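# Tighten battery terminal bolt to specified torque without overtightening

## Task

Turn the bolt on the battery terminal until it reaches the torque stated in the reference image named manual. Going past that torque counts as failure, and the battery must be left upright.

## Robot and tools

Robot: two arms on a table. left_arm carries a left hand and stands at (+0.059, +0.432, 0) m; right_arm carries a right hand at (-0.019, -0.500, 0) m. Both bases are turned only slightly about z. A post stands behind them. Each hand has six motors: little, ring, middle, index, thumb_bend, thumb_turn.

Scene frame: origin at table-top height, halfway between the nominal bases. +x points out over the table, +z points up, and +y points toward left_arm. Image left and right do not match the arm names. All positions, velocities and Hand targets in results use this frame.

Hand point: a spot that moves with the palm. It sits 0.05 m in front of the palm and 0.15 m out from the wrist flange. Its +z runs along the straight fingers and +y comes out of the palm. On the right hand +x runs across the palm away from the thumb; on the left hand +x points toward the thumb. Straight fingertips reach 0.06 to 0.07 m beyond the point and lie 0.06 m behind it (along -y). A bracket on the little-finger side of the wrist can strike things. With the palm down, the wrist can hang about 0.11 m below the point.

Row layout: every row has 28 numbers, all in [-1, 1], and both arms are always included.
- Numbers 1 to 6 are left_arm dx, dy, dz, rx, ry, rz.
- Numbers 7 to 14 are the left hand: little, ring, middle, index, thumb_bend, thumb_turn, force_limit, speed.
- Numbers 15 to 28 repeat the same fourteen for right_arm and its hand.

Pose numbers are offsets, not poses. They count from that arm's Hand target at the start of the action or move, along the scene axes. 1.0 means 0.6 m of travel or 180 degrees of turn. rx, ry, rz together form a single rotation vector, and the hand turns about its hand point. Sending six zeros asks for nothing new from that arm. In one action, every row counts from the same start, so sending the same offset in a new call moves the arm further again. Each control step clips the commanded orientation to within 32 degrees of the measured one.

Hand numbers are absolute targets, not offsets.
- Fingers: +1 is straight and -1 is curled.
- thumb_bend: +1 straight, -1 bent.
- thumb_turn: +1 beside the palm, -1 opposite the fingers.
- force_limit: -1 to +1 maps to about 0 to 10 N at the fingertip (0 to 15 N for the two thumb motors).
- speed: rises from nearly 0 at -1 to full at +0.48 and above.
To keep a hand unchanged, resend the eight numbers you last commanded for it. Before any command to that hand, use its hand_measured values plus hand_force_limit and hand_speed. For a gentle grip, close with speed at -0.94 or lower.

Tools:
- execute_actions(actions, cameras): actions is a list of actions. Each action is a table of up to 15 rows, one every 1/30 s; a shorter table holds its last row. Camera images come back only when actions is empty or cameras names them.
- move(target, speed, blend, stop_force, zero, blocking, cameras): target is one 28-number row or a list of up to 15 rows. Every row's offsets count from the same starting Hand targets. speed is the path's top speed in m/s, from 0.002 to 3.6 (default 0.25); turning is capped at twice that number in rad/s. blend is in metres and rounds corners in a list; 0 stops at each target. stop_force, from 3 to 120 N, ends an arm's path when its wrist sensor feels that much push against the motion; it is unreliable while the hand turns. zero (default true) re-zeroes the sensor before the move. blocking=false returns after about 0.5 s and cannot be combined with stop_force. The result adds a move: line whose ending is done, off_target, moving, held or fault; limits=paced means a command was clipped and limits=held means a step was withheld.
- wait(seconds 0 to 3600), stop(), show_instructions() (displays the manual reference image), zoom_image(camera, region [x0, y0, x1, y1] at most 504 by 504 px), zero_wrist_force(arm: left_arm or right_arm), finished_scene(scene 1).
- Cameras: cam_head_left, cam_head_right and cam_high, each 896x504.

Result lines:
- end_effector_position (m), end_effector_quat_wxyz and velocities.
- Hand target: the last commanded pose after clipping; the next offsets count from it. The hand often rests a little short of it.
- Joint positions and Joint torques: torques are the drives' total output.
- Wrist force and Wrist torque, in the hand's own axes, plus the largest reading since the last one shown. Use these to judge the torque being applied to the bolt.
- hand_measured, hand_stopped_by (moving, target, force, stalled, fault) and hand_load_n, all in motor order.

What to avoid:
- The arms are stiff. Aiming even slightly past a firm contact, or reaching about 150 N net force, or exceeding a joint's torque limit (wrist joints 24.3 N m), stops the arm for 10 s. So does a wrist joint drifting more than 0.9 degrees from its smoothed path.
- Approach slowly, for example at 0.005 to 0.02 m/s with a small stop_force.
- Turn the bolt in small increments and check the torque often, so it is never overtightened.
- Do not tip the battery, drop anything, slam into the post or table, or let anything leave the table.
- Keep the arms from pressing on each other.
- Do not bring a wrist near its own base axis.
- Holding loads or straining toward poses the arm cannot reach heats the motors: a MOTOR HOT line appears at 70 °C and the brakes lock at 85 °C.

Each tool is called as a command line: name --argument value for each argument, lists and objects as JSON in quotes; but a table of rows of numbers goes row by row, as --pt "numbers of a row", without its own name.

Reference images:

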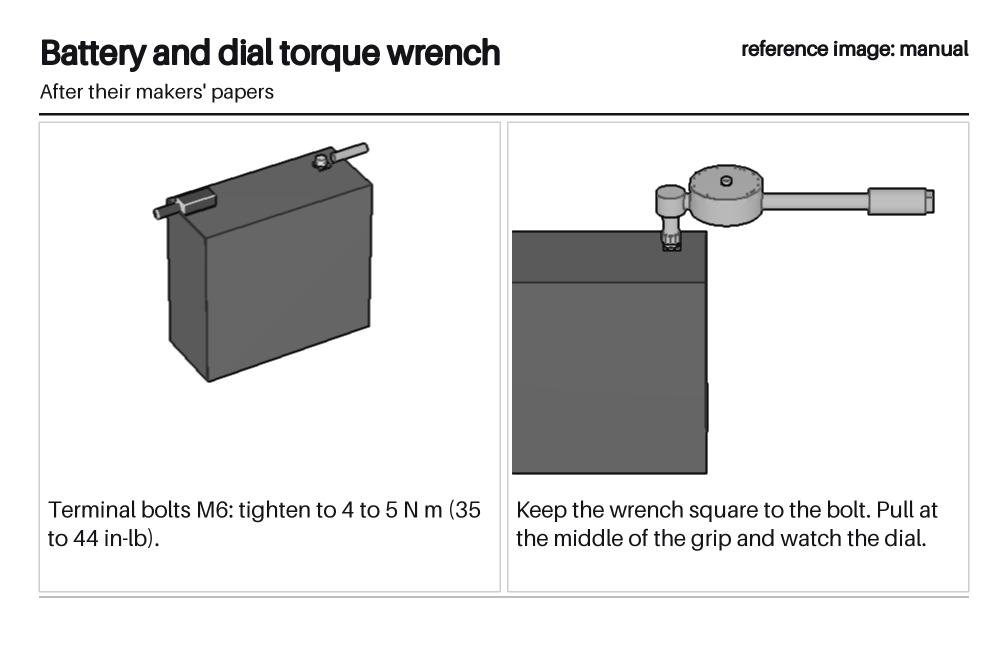

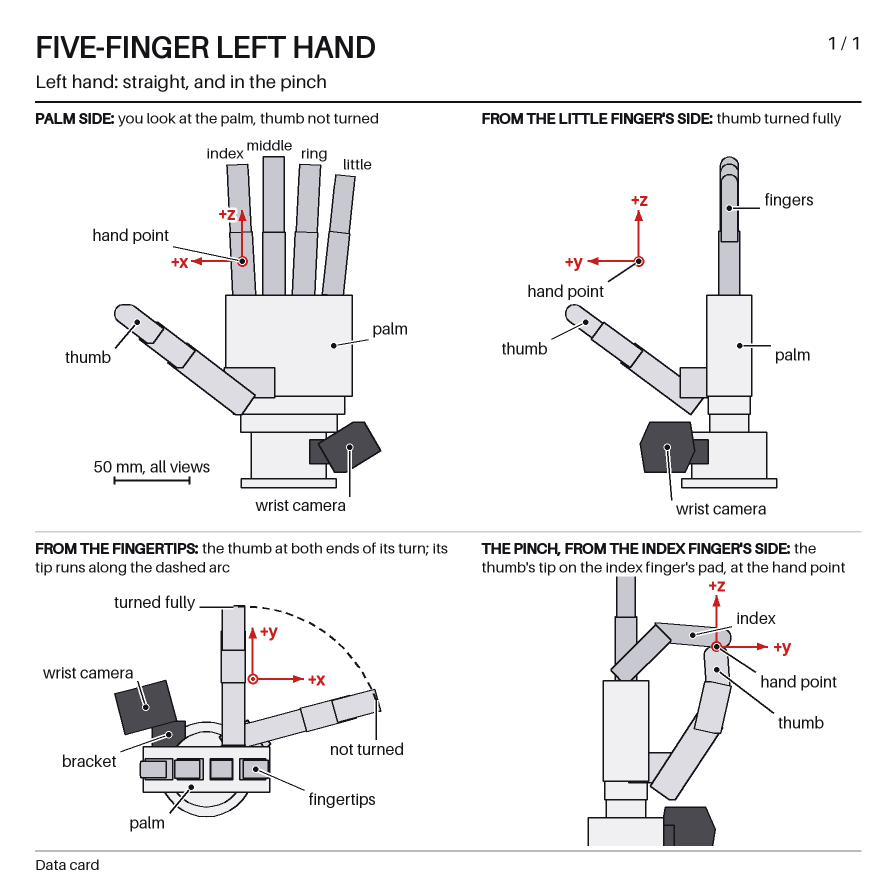

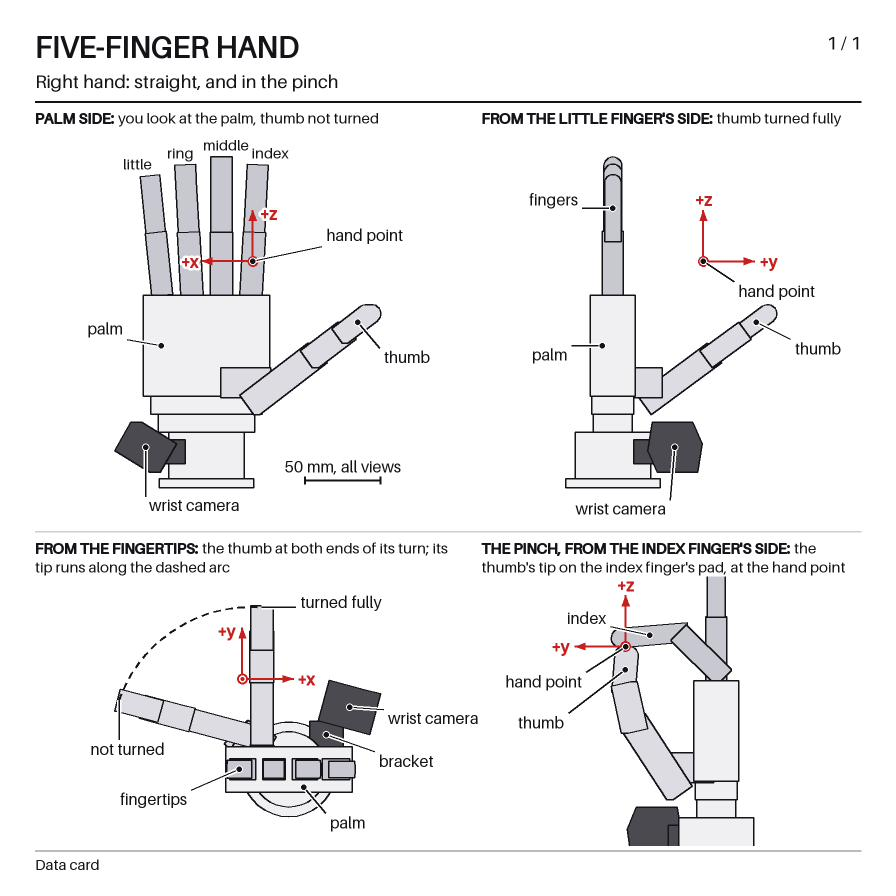

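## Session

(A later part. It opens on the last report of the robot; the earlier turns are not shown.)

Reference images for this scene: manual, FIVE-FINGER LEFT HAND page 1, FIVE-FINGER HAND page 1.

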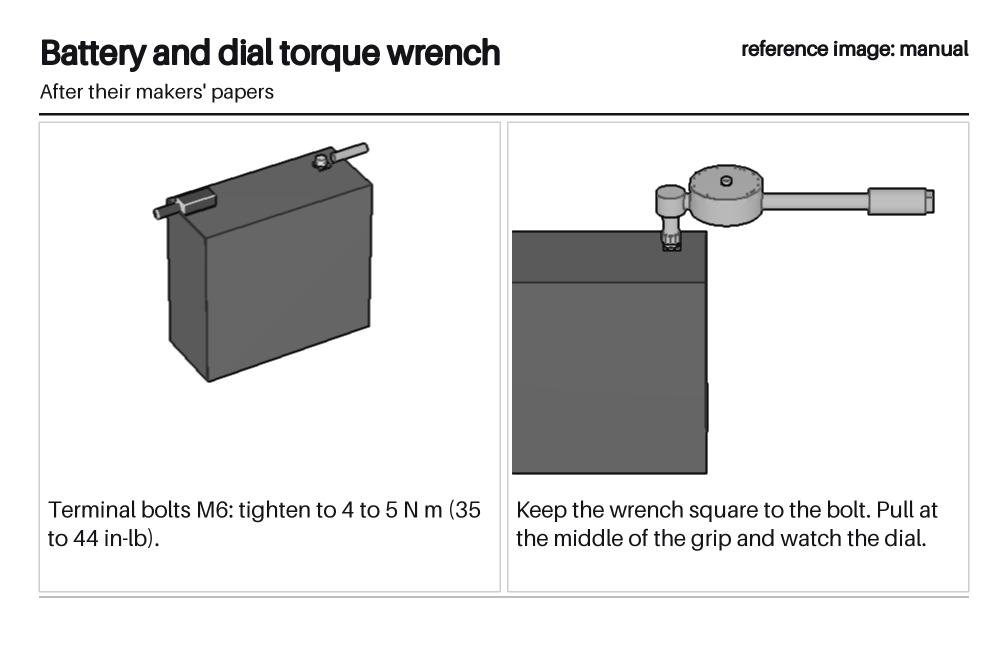

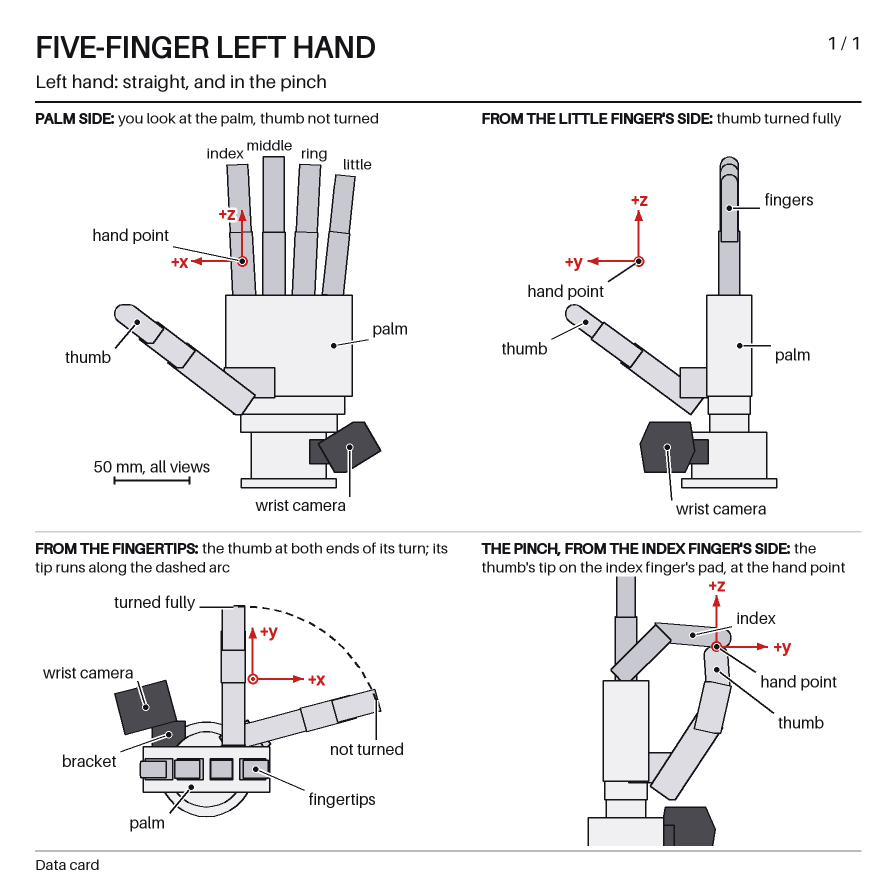

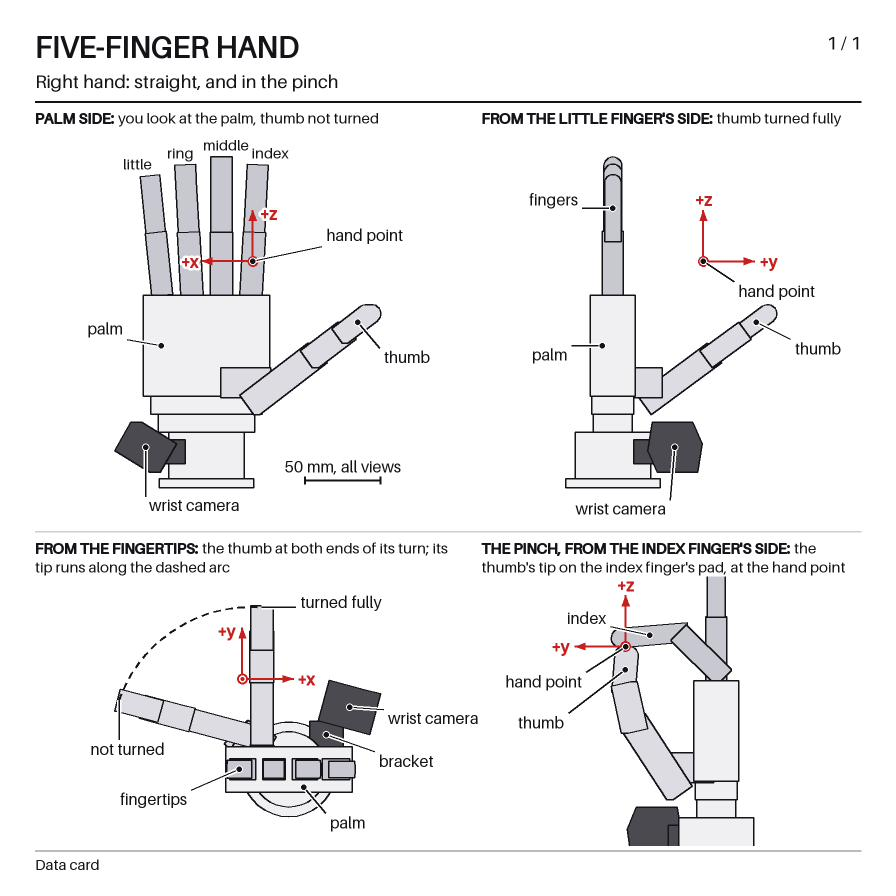

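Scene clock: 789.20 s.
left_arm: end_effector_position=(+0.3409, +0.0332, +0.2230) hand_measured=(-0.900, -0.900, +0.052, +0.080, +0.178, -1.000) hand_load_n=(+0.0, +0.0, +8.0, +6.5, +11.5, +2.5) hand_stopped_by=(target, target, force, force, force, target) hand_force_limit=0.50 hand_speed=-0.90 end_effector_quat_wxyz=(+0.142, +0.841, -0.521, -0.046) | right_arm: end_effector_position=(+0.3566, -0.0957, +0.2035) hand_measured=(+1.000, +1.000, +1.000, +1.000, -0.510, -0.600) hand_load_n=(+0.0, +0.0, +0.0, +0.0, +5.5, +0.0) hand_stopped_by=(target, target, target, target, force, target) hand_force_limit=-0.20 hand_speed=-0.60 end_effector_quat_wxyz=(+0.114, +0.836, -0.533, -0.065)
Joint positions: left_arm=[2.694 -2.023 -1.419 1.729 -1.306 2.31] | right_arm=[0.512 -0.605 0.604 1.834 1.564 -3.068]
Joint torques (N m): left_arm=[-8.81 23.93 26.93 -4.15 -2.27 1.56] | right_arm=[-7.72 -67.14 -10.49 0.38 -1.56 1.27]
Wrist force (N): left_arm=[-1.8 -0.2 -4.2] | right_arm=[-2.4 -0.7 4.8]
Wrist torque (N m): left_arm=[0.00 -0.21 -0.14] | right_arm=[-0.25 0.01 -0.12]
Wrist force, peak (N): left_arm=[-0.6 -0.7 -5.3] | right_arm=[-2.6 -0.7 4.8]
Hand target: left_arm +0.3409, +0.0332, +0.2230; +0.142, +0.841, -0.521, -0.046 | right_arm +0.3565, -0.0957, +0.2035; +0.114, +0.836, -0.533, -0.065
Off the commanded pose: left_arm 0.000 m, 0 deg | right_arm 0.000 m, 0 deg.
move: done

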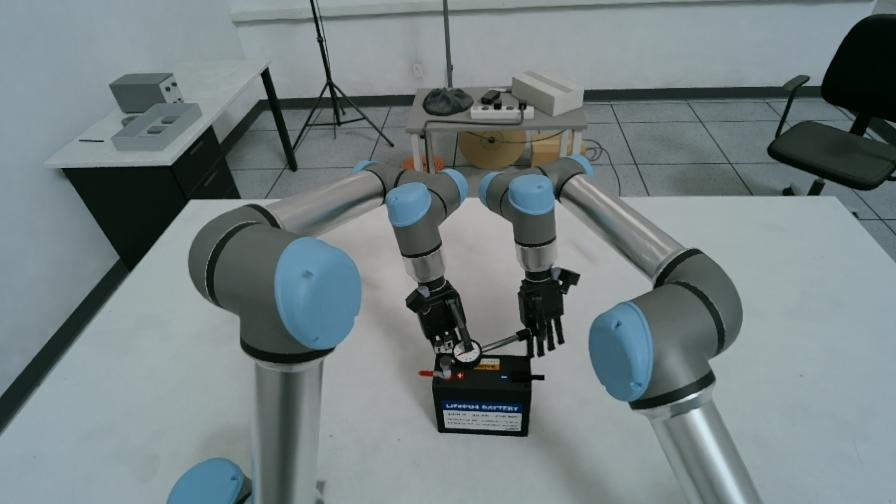

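move --pt "-0.0043 -0.0014 0 0 0 -0.016667 -0.9 -0.9 -0.5 -0.5 -0.1 -1 0.5 -0.9 -0.015 -0.0023 0 0 0 -0.016667 1 1 1 1 -0.7 -0.6 -0.2 -0.6" --speed 0.01 --cameras '["cam_head_left"]'

zoom_image --camera "cam_head_left" --region '[436, 350, 466, 380]'

Scene clock: 792.83 s.
left_arm: end_effector_position=(+0.3383, +0.0323, +0.2230) hand_measured=(-0.900, -0.900, +0.052, +0.080, +0.178, -1.000) hand_load_n=(+0.0, +0.0, +8.0, +6.5, +11.5, +3.0) hand_stopped_by=(target, target, force, force, force, target) hand_force_limit=0.50 hand_speed=-0.90 end_effector_quat_wxyz=(+0.141, +0.827, -0.542, -0.050) | right_arm: end_effector_position=(+0.3476, -0.0971, +0.2035) hand_measured=(+1.000, +1.000, +1.000, +1.000, -0.510, -0.600) hand_load_n=(+0.0, +0.0, +0.0, +0.0, +5.5, -0.5) hand_stopped_by=(target, target, target, target, force, target) hand_force_limit=-0.20 hand_speed=-0.60 end_effector_quat_wxyz=(+0.112, +0.822, -0.555, -0.068)
Joint positions: left_arm=[2.684 -2.037 -1.401 1.714 -1.312 2.354] | right_arm=[0.507 -0.649 0.686 1.795 1.552 -3.022]
Joint torques (N m): left_arm=[-8.38 24.68 24.96 -5.21 -3.2 1.77] | right_arm=[-8.71 -65.96 -11.21 0.04 -1.58 1.31]
Wrist force (N): left_arm=[4.7 -1.0 -3.9] | right_arm=[-0.4 0.6 3.0]
Wrist torque (N m): left_arm=[-0.08 -0.28 -0.09] | right_arm=[-0.07 -0.06 -0.03]
Wrist force, peak (N): left_arm=[4.9 -0.8 -4.6] | right_arm=[-2.8 -0.8 4.8]
Hand target: left_arm +0.3383, +0.0323, +0.2230; +0.141, +0.827, -0.542, -0.050 | right_arm +0.3475, -0.0971, +0.2035; +0.112, +0.822, -0.555, -0.068
Off the commanded pose: left_arm 0.000 m, 0 deg | right_arm 0.000 m, 0 deg.
move: done

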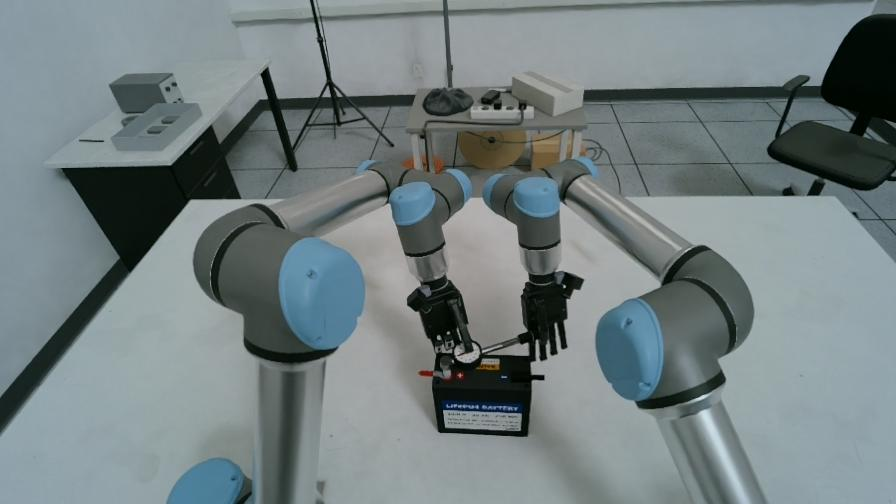

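Scaled by 16.800 from the camera's image (finer frame: 1280x720).

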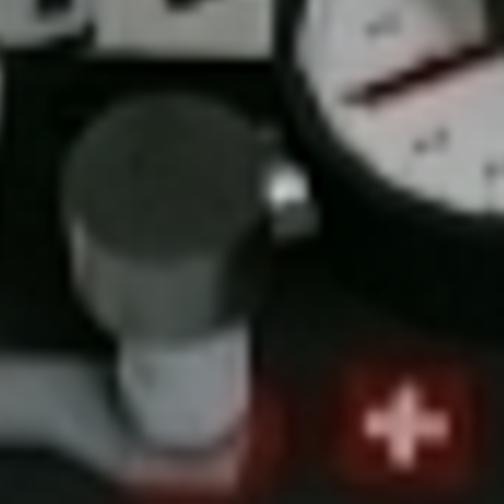

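move --pt "-0.0043 -0.0022 0 0 0 -0.016667 -0.9 -0.9 -0.5 -0.5 -0.1 -1 0.5 -0.9 -0.0152 -0.0026 0 0 0 -0.016667 1 1 1 1 -0.7 -0.6 -0.2 -0.6" --speed 0.01 --cameras '["cam_head_left"]'

zoom_image --camera "cam_head_left" --region '[436, 350, 466, 380]'

Scene clock: 796.13 s.
left_arm: end_effector_position=(+0.3357, +0.0310, +0.2230) hand_measured=(-0.900, -0.900, +0.052, +0.080, +0.178, -1.000) hand_load_n=(+0.0, +0.0, +8.5, +7.0, +11.0, +2.5) hand_stopped_by=(target, target, force, force, force, target) hand_force_limit=0.50 hand_speed=-0.90 end_effector_quat_wxyz=(+0.139, +0.812, -0.564, -0.054) | right_arm: end_effector_position=(+0.3385, -0.0986, +0.2035) hand_measured=(+1.000, +1.000, +1.000, +1.000, -0.510, -0.600) hand_load_n=(+0.0, +0.0, +0.0, +0.0, +5.5, +0.0) hand_stopped_by=(target, target, target, target, force, target) hand_force_limit=-0.20 hand_speed=-0.60 end_effector_quat_wxyz=(+0.110, +0.807, -0.576, -0.071)
Joint positions: left_arm=[2.673 -2.052 -1.382 1.699 -1.319 2.396] | right_arm=[0.502 -0.69 0.763 1.758 1.54 -2.976]
Joint torques (N m): left_arm=[-9.13 25.67 27.38 -4.45 -2.13 1.65] | right_arm=[-9.76 -65.2 -10.11 0.45 -0.91 1.25]
Wrist force (N): left_arm=[-1.1 -1.4 -3.3] | right_arm=[-4.4 -0.3 4.3]
Wrist torque (N m): left_arm=[-0.12 -0.17 -0.11] | right_arm=[-0.22 0.15 -0.22]
Wrist force, peak (N): left_arm=[4.9 -0.9 -4.8] | right_arm=[-4.3 -0.1 4.6]
Hand target: left_arm +0.3357, +0.0310, +0.2230; +0.139, +0.812, -0.564, -0.054 | right_arm +0.3384, -0.0986, +0.2035; +0.110, +0.807, -0.576, -0.071
Off the commanded pose: left_arm 0.000 m, 0 deg | right_arm 0.000 m, 0 deg.
move: done

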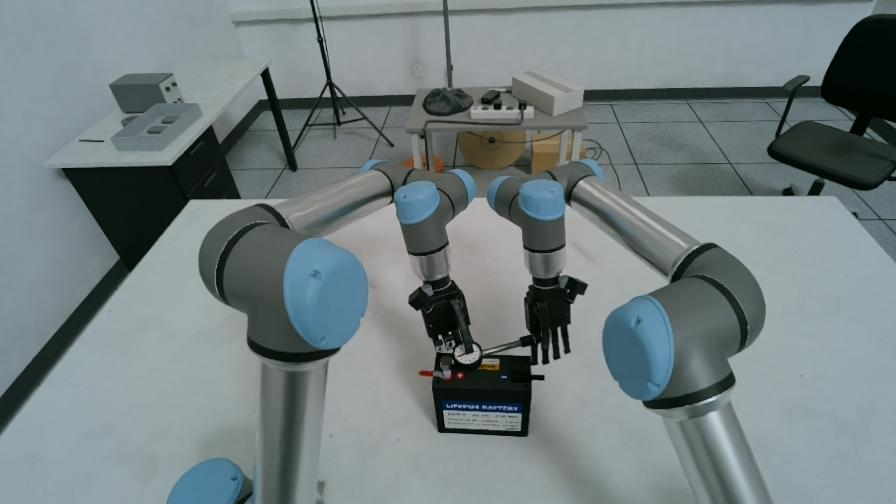

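Scaled by 16.800 from the camera's image (finer frame: 1280x720).

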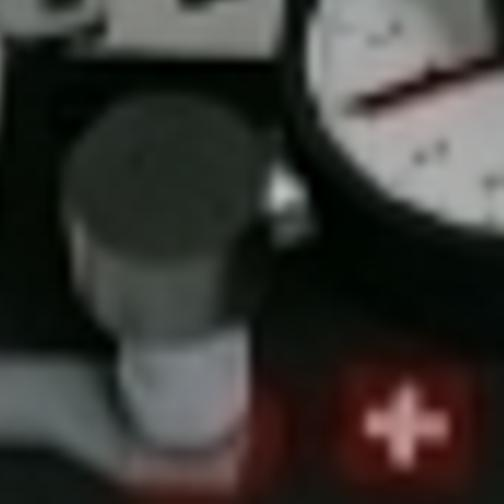

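move --pt "0 0.0002 -0.001 0 0 0 -0.9 -0.9 -0.5 -0.5 -0.1 -1 0.5 -0.9 0 0.0004 -0.001 0 0 0 1 1 1 1 -0.7 -0.6 -0.2 -0.6" --speed 0.005 --cameras '["cam_head_left","cam_head_right"]'

zoom_image --camera "cam_head_left" --region '[436, 350, 466, 380]'

zoom_image --camera "cam_head_right" --region '[416, 350, 446, 380]'

Scene clock: 797.00 s.
left_arm: end_effector_position=(+0.3357, +0.0311, +0.2224) hand_measured=(-0.900, -0.900, +0.052, +0.080, +0.178, -1.000) hand_load_n=(+0.0, +0.0, +7.0, +5.0, +12.5, +3.5) hand_stopped_by=(target, target, force, force, force, target) hand_force_limit=0.50 hand_speed=-0.90 end_effector_quat_wxyz=(+0.139, +0.812, -0.564, -0.054) | right_arm: end_effector_position=(+0.3384, -0.0984, +0.2029) hand_measured=(+1.000, +1.000, +1.000, +1.000, -0.510, -0.600) hand_load_n=(+0.0, +0.0, +0.0, +0.0, +5.5, -0.5) hand_stopped_by=(target, target, target, target, force, target) hand_force_limit=-0.20 hand_speed=-0.60 end_effector_quat_wxyz=(+0.110, +0.807, -0.576, -0.071)
Joint positions: left_arm=[2.673 -2.052 -1.383 1.7 -1.319 2.396] | right_arm=[0.502 -0.69 0.764 1.757 1.54 -2.976]
Joint torques (N m): left_arm=[10.94 22.95 6.62 1 -2.62 1.82] | right_arm=[9.92 -44.24 -11.47 0.2 -1.43 1.54]
Wrist force (N): left_arm=[4.2 0.8 -8.3] | right_arm=[-1.4 0.1 4.7]
Wrist torque (N m): left_arm=[0.12 -0.38 -0.09] | right_arm=[-0.18 -0.01 -0.08]
Wrist force, peak (N): left_arm=[3.8 0.8 -8.5] | right_arm=[-4.6 -0.3 4.7]
Hand target: left_arm +0.3357, +0.0311, +0.2224; +0.139, +0.812, -0.564, -0.054 | right_arm +0.3384, -0.0984, +0.2029; +0.110, +0.807, -0.576, -0.071
Off the commanded pose: left_arm 0.000 m, 0 deg | right_arm 0.000 m, 0 deg.
move: done

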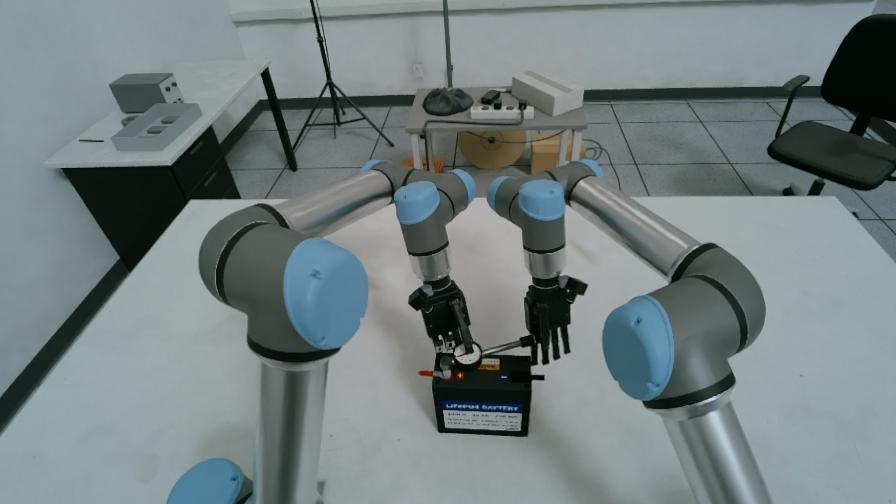

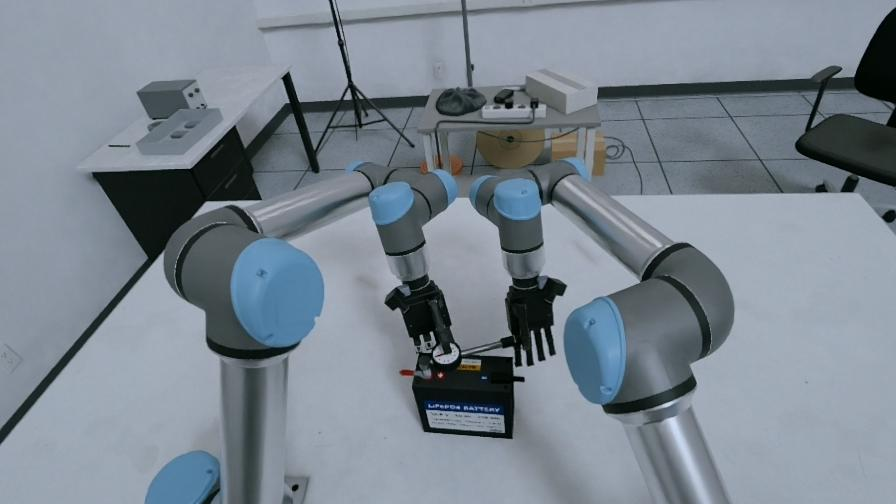

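Scaled by 16.800 from the camera's image (finer frame: 1280x720).

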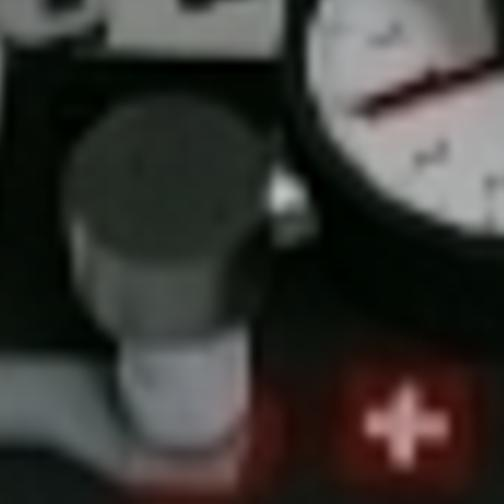

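Scaled by 16.800 from the camera's image (finer frame: 1280x720).

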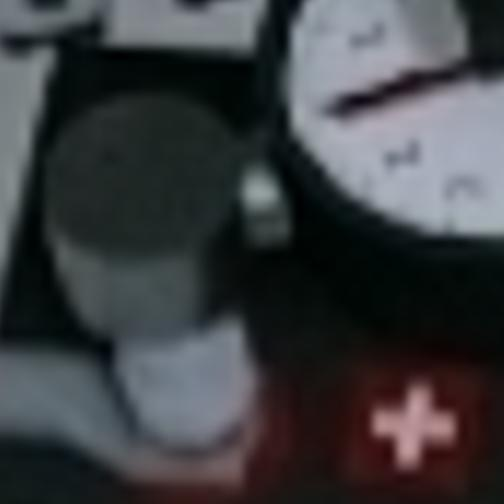

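move --pt "0 0 0.0035 0 0 0 -0.9 -0.9 -0.5 -0.5 -0.1 -1 0.5 -0.9 0 0 0.0035 0 0 0 1 1 1 1 -0.7 -0.6 -0.2 -0.6" --speed 0.005 --cameras '["cam_head_left"]'

zoom_image --camera "cam_head_left" --region '[436, 350, 466, 380]'

move --pt "0 0.0017 0 0 0 0 -0.9 -0.9 -0.5 -0.5 -0.1 -1 0.5 -0.9 0 0.0017 0 0 0 0 1 1 1 1 -0.7 -0.6 -0.2 -0.6" --speed 0.005 --cameras '["cam_head_left"]'

zoom_image --camera "cam_head_left" --region '[436, 350, 466, 380]'

Scene clock: 798.37 s.
left_arm: end_effector_position=(+0.3358, +0.0312, +0.2243) hand_measured=(-0.900, -0.900, +0.052, +0.080, +0.178, -1.000) hand_load_n=(+0.0, +0.0, +11.0, +9.0, +9.5, +1.5) hand_stopped_by=(target, target, force, force, force, target) hand_force_limit=0.50 hand_speed=-0.90 end_effector_quat_wxyz=(+0.139, +0.812, -0.564, -0.054) | right_arm: end_effector_position=(+0.3384, -0.0984, +0.2048) hand_measured=(+1.000, +1.000, +1.000, +1.000, -0.510, -0.600) hand_load_n=(+0.0, +0.0, +0.0, +0.0, +5.5, -0.5) hand_stopped_by=(target, target, target, target, force, target) hand_force_limit=-0.20 hand_speed=-0.60 end_effector_quat_wxyz=(+0.110, +0.807, -0.576, -0.071)
Joint positions: left_arm=[2.673 -2.051 -1.38 1.696 -1.319 2.396] | right_arm=[0.502 -0.69 0.76 1.762 1.54 -2.976]
Joint torques (N m): left_arm=[10.08 45.05 27.85 -5.89 0.45 1.4] | right_arm=[6.55 -65.43 -23.43 4.54 -1.07 1.26]
Wrist force (N): left_arm=[0.9 -3.9 3.5] | right_arm=[-2.2 0.6 1.5]
Wrist torque (N m): left_arm=[-0.29 -0.13 -0.04] | right_arm=[-0.04 0.08 -0.12]
Wrist force, peak (N): left_arm=[5.1 1.8 -8.9] | right_arm=[-3.2 0.3 3.6]
Hand target: left_arm +0.3357, +0.0311, +0.2245; +0.139, +0.812, -0.564, -0.054 | right_arm +0.3384, -0.0984, +0.2050; +0.110, +0.807, -0.576, -0.071
Off the commanded pose: left_arm 0.000 m, 0 deg | right_arm 0.000 m, 0 deg.
move: done

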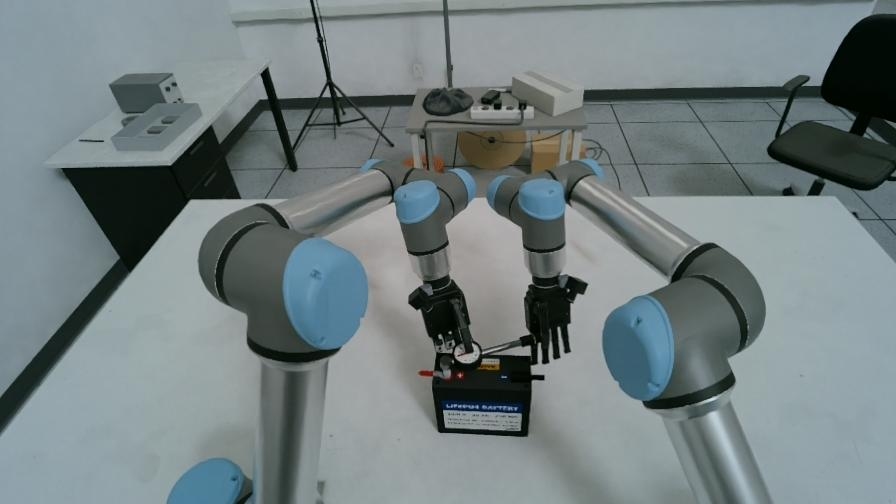

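Scaled by 16.800 from the camera's image (finer frame: 1280x720).

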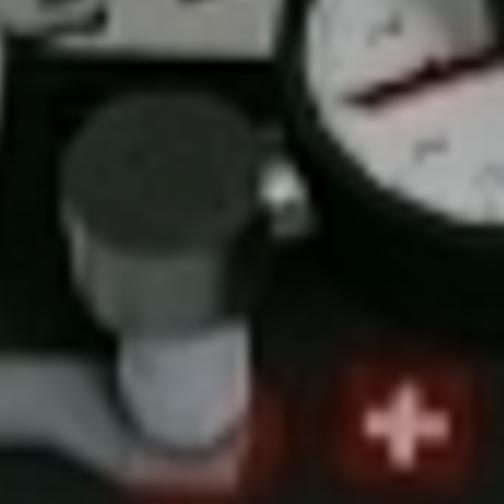

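Scene clock: 798.87 s.
left_arm: end_effector_position=(+0.3357, +0.0321, +0.2245) hand_measured=(-0.900, -0.900, +0.052, +0.080, +0.178, -1.000) hand_load_n=(+0.0, +0.0, +10.5, +9.0, +9.5, +2.0) hand_stopped_by=(target, target, force, force, force, target) hand_force_limit=0.50 hand_speed=-0.90 end_effector_quat_wxyz=(+0.139, +0.812, -0.564, -0.054) | right_arm: end_effector_position=(+0.3384, -0.0974, +0.2050) hand_measured=(+1.000, +1.000, +1.000, +1.000, -0.510, -0.600) hand_load_n=(+0.0, +0.0, +0.0, +0.0, +5.5, -0.5) hand_stopped_by=(target, target, target, target, force, target) hand_force_limit=-0.20 hand_speed=-0.60 end_effector_quat_wxyz=(+0.110, +0.807, -0.576, -0.071)
Joint positions: left_arm=[2.675 -2.049 -1.382 1.696 -1.319 2.398] | right_arm=[0.503 -0.688 0.755 1.764 1.539 -2.974]
Joint torques (N m): left_arm=[11.49 45 11.01 -0.76 -1.81 1.75] | right_arm=[8.82 -42.64 -24.47 4.67 -1.42 1.4]
Wrist force (N): left_arm=[1.3 -4.2 4.1] | right_arm=[-2.2 0.8 1.9]
Wrist torque (N m): left_arm=[-0.34 -0.15 -0.03] | right_arm=[-0.03 0.05 -0.11]
Wrist force, peak (N): left_arm=[1.3 -4.2 4.1] | right_arm=[-2.2 0.8 1.9]
Hand target: left_arm +0.3357, +0.0322, +0.2245; +0.139, +0.812, -0.564, -0.054 | right_arm +0.3384, -0.0974, +0.2050; +0.110, +0.807, -0.576, -0.071
Off the commanded pose: left_arm 0.000 m, 0 deg | right_arm 0.000 m, 0 deg.
move: done

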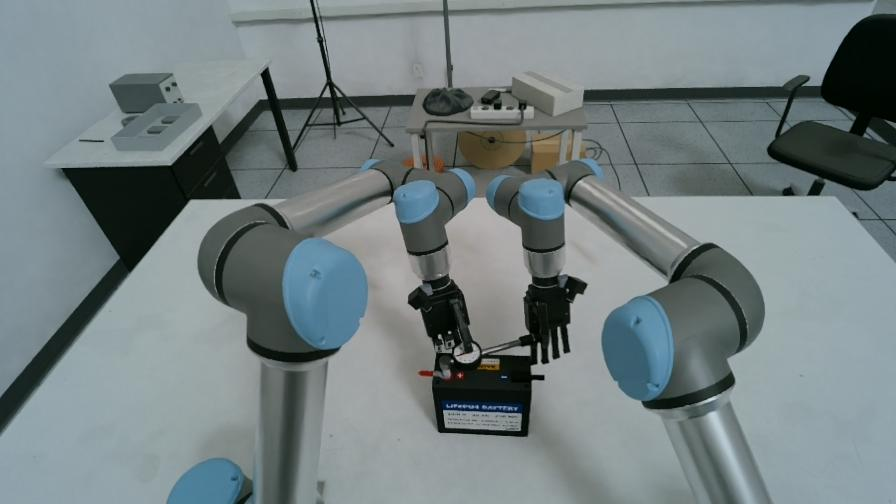

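Scaled by 16.800 from the camera's image (finer frame: 1280x720).

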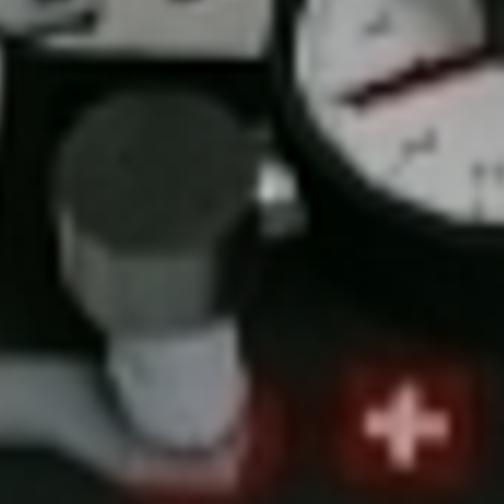

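move --pt "0 -0.0017 0.0333 0 0 0 -0.9 -0.9 -0.5 -0.5 -0.1 -1 0.5 -0.9 0 -0.0017 0.0333 0 0 0 1 1 1 1 -0.7 -0.6 -0.2 -0.6" --speed 0.02 --cameras '["cam_head_left","cam_head_right"]'

zoom_image --camera "cam_head_left" --region '[432, 346, 464, 378]'

zoom_image --camera "cam_head_left" --region '[438, 362, 458, 382]'

zoom_image --camera "cam_head_right" --region '[416, 362, 436, 382]'

Scene clock: 800.67 s.
left_arm: end_effector_position=(+0.3357, +0.0312, +0.2444) hand_measured=(-0.900, -0.900, +0.052, +0.080, +0.178, -1.000) hand_load_n=(+0.0, +0.0, +10.5, +9.0, +9.5, +2.0) hand_stopped_by=(target, target, force, force, force, target) hand_force_limit=0.50 hand_speed=-0.90 end_effector_quat_wxyz=(+0.139, +0.812, -0.564, -0.054) | right_arm: end_effector_position=(+0.3384, -0.0984, +0.2248) hand_measured=(+1.000, +1.000, +1.000, +1.000, -0.510, -0.600) hand_load_n=(+0.0, +0.0, +0.0, +0.0, +5.5, -0.5) hand_stopped_by=(target, target, target, target, force, target) hand_force_limit=-0.20 hand_speed=-0.60 end_effector_quat_wxyz=(+0.110, +0.807, -0.576, -0.071)
Joint positions: left_arm=[2.673 -2.038 -1.347 1.649 -1.319 2.396] | right_arm=[0.502 -0.694 0.715 1.81 1.54 -2.976]
Joint torques (N m): left_arm=[-8.83 44.83 28.44 -5.94 4.31 -1.35] | right_arm=[-8.93 -63.94 -24.18 4.73 2.08 -1.41]
Wrist force (N): left_arm=[0.3 -3.5 3.4] | right_arm=[-1.0 0.8 1.4]
Wrist torque (N m): left_arm=[-0.24 -0.11 0.09] | right_arm=[-0.03 -0.04 0.04]
Wrist force, peak (N): left_arm=[0.9 -4.3 4.1] | right_arm=[-2.4 0.7 1.9]
Hand target: left_arm +0.3357, +0.0311, +0.2445; +0.139, +0.812, -0.564, -0.054 | right_arm +0.3384, -0.0984, +0.2250; +0.110, +0.807, -0.576, -0.071
Off the commanded pose: left_arm 0.000 m, 0 deg | right_arm 0.000 m, 0 deg.
move: done

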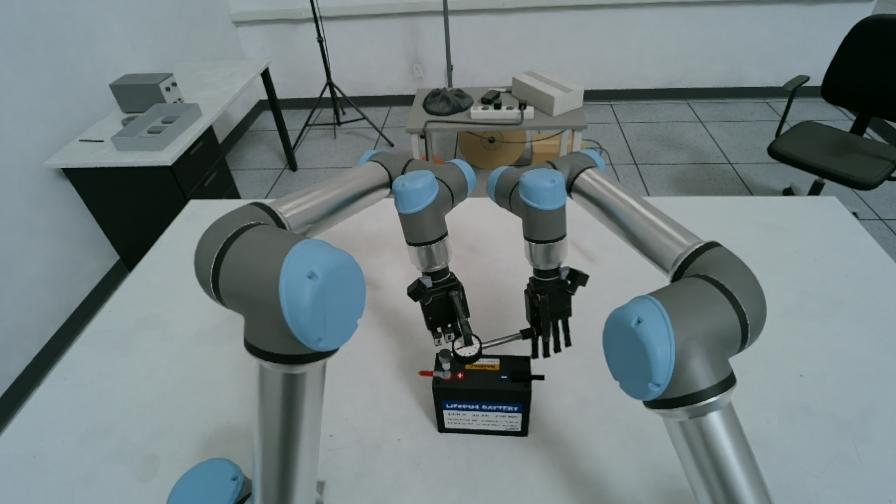

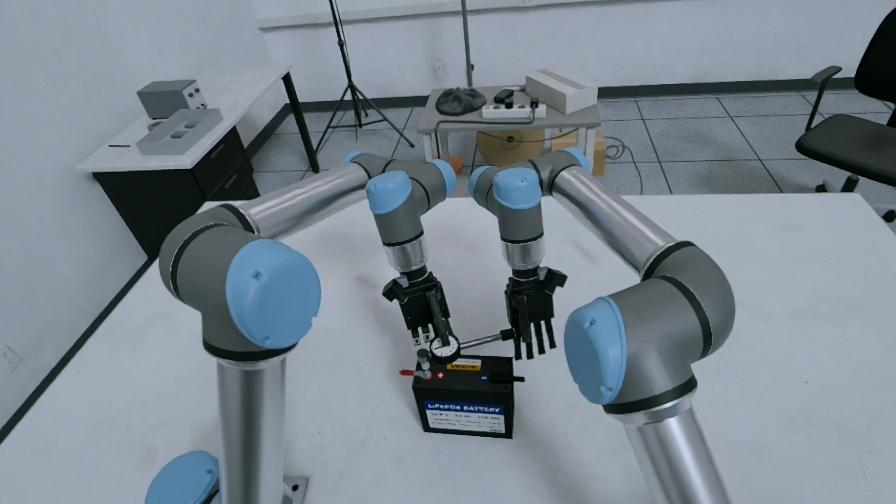

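Scaled by 15.750 from the camera's image (finer frame: 1280x720).

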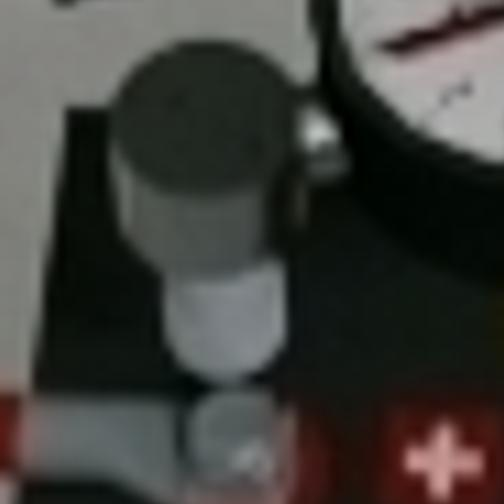

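Scaled by 25.200 from the camera's image (finer frame: 1280x720).

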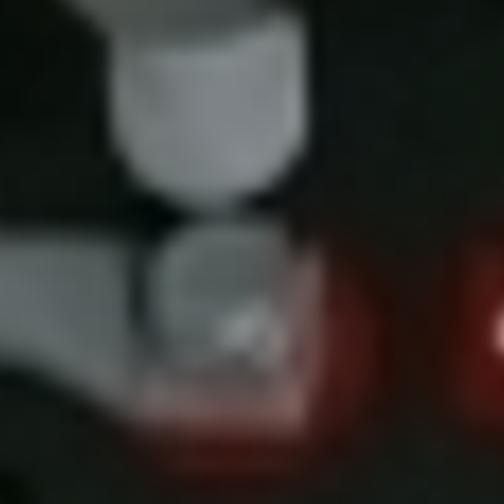

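Scaled by 25.200 from the camera's image (finer frame: 1280x720).

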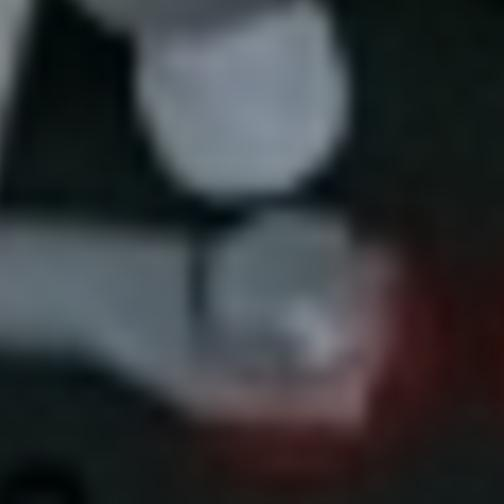

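zoom_image --camera "cam_head_left" --region '[441, 368, 453, 380]'

zoom_image --camera "cam_head_right" --region '[421, 368, 433, 380]'

Scaled by 42.000 from the camera's image (finer frame: 1280x720).

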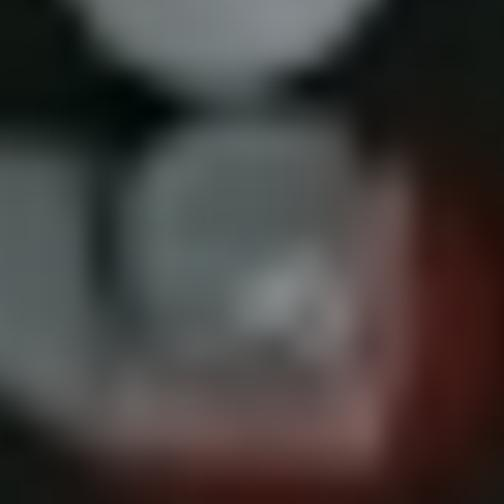

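Scaled by 42.000 from the camera's image (finer frame: 1280x720).

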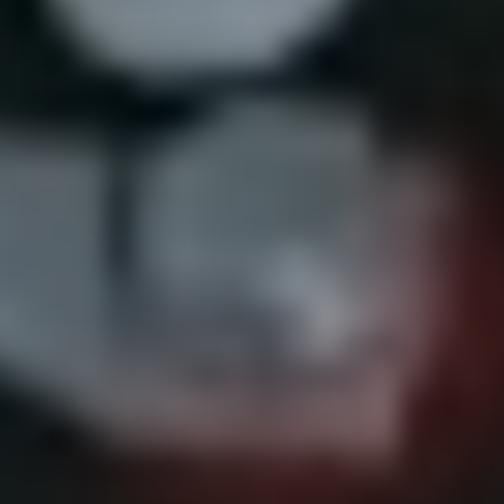

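wait --seconds 0.1 --cameras '["cam_high"]'

zoom_image --camera "cam_high" --region '[460, 240, 520, 300]'

Scene clock: 803.97 s.
left_arm: end_effector_position=(+0.3357, +0.0311, +0.2445) hand_measured=(-0.900, -0.900, +0.052, +0.080, +0.178, -1.000) hand_load_n=(+0.0, +0.0, +10.5, +9.0, +9.5, +1.5) hand_stopped_by=(target, target, force, force, force, target) hand_force_limit=0.50 hand_speed=-0.90 end_effector_quat_wxyz=(+0.139, +0.812, -0.564, -0.054) | right_arm: end_effector_position=(+0.3384, -0.0984, +0.2250) hand_measured=(+1.000, +1.000, +1.000, +1.000, -0.510, -0.600) hand_load_n=(+0.0, +0.0, +0.0, +0.0, +5.5, -0.5) hand_stopped_by=(target, target, target, target, force, target) hand_force_limit=-0.20 hand_speed=-0.60 end_effector_quat_wxyz=(+0.110, +0.807, -0.576, -0.071)
Joint positions: left_arm=[2.673 -2.038 -1.346 1.649 -1.319 2.396] | right_arm=[0.502 -0.694 0.714 1.811 1.54 -2.976]
Joint torques (N m): left_arm=[-8.53 44.29 28 -5.83 3.34 -1.29] | right_arm=[-9.55 -65.67 -24.75 4.68 1.99 -1.31]
Wrist force (N): left_arm=[0.1 -3.7 3.3] | right_arm=[-1.4 0.7 1.4]
Wrist torque (N m): left_arm=[-0.26 -0.09 0.08] | right_arm=[-0.05 0.02 0.01]
Wrist force, peak (N): left_arm=[0.1 -4.1 4.2] | right_arm=[-1.3 0.9 1.9]
Hand target: left_arm +0.3357, +0.0311, +0.2445; +0.139, +0.812, -0.564, -0.054 | right_arm +0.3384, -0.0984, +0.2250; +0.110, +0.807, -0.576, -0.071
Off the commanded pose: left_arm 0.000 m, 0 deg | right_arm 0.000 m, 0 deg.
wait: 0.10 s; at rest from the start

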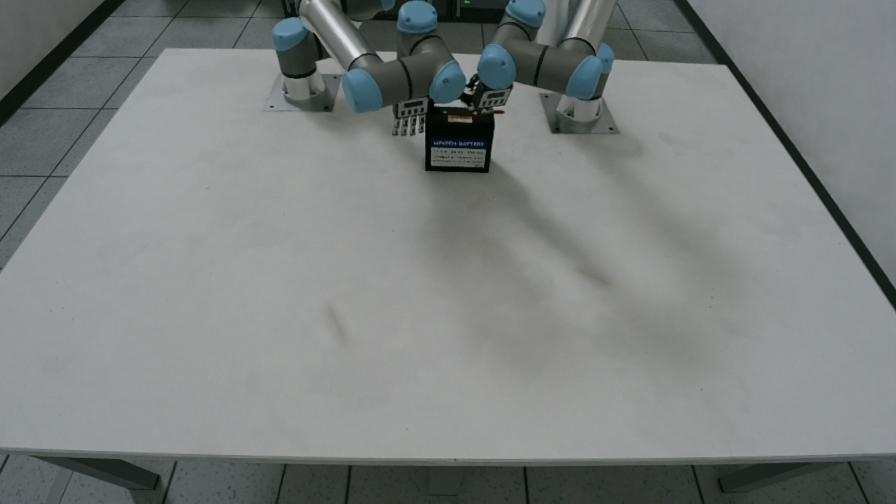

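Scaled by 8.400 from the camera's image (finer frame: 1280x720).

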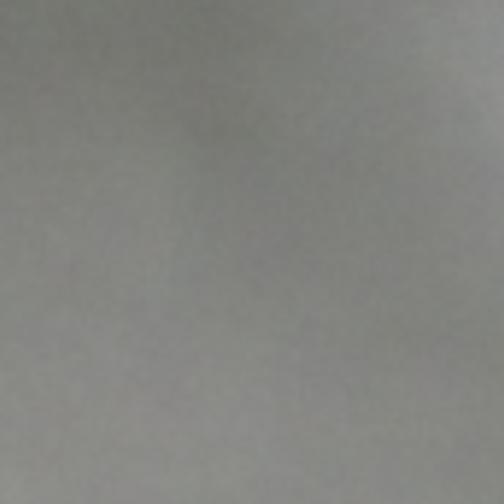

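zoom_image --camera "cam_high" --region '[464, 86, 504, 126]'

Scaled by 12.600 from the camera's image (finer frame: 1280x720).

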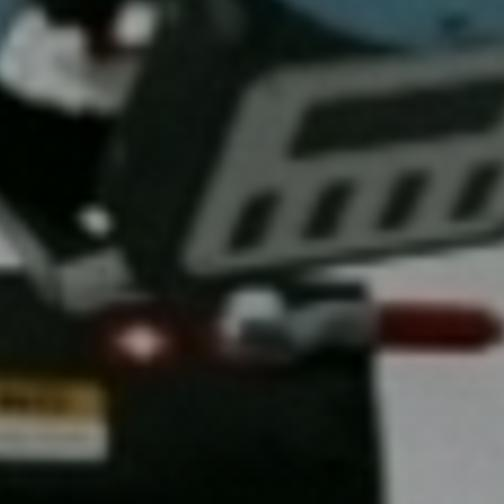

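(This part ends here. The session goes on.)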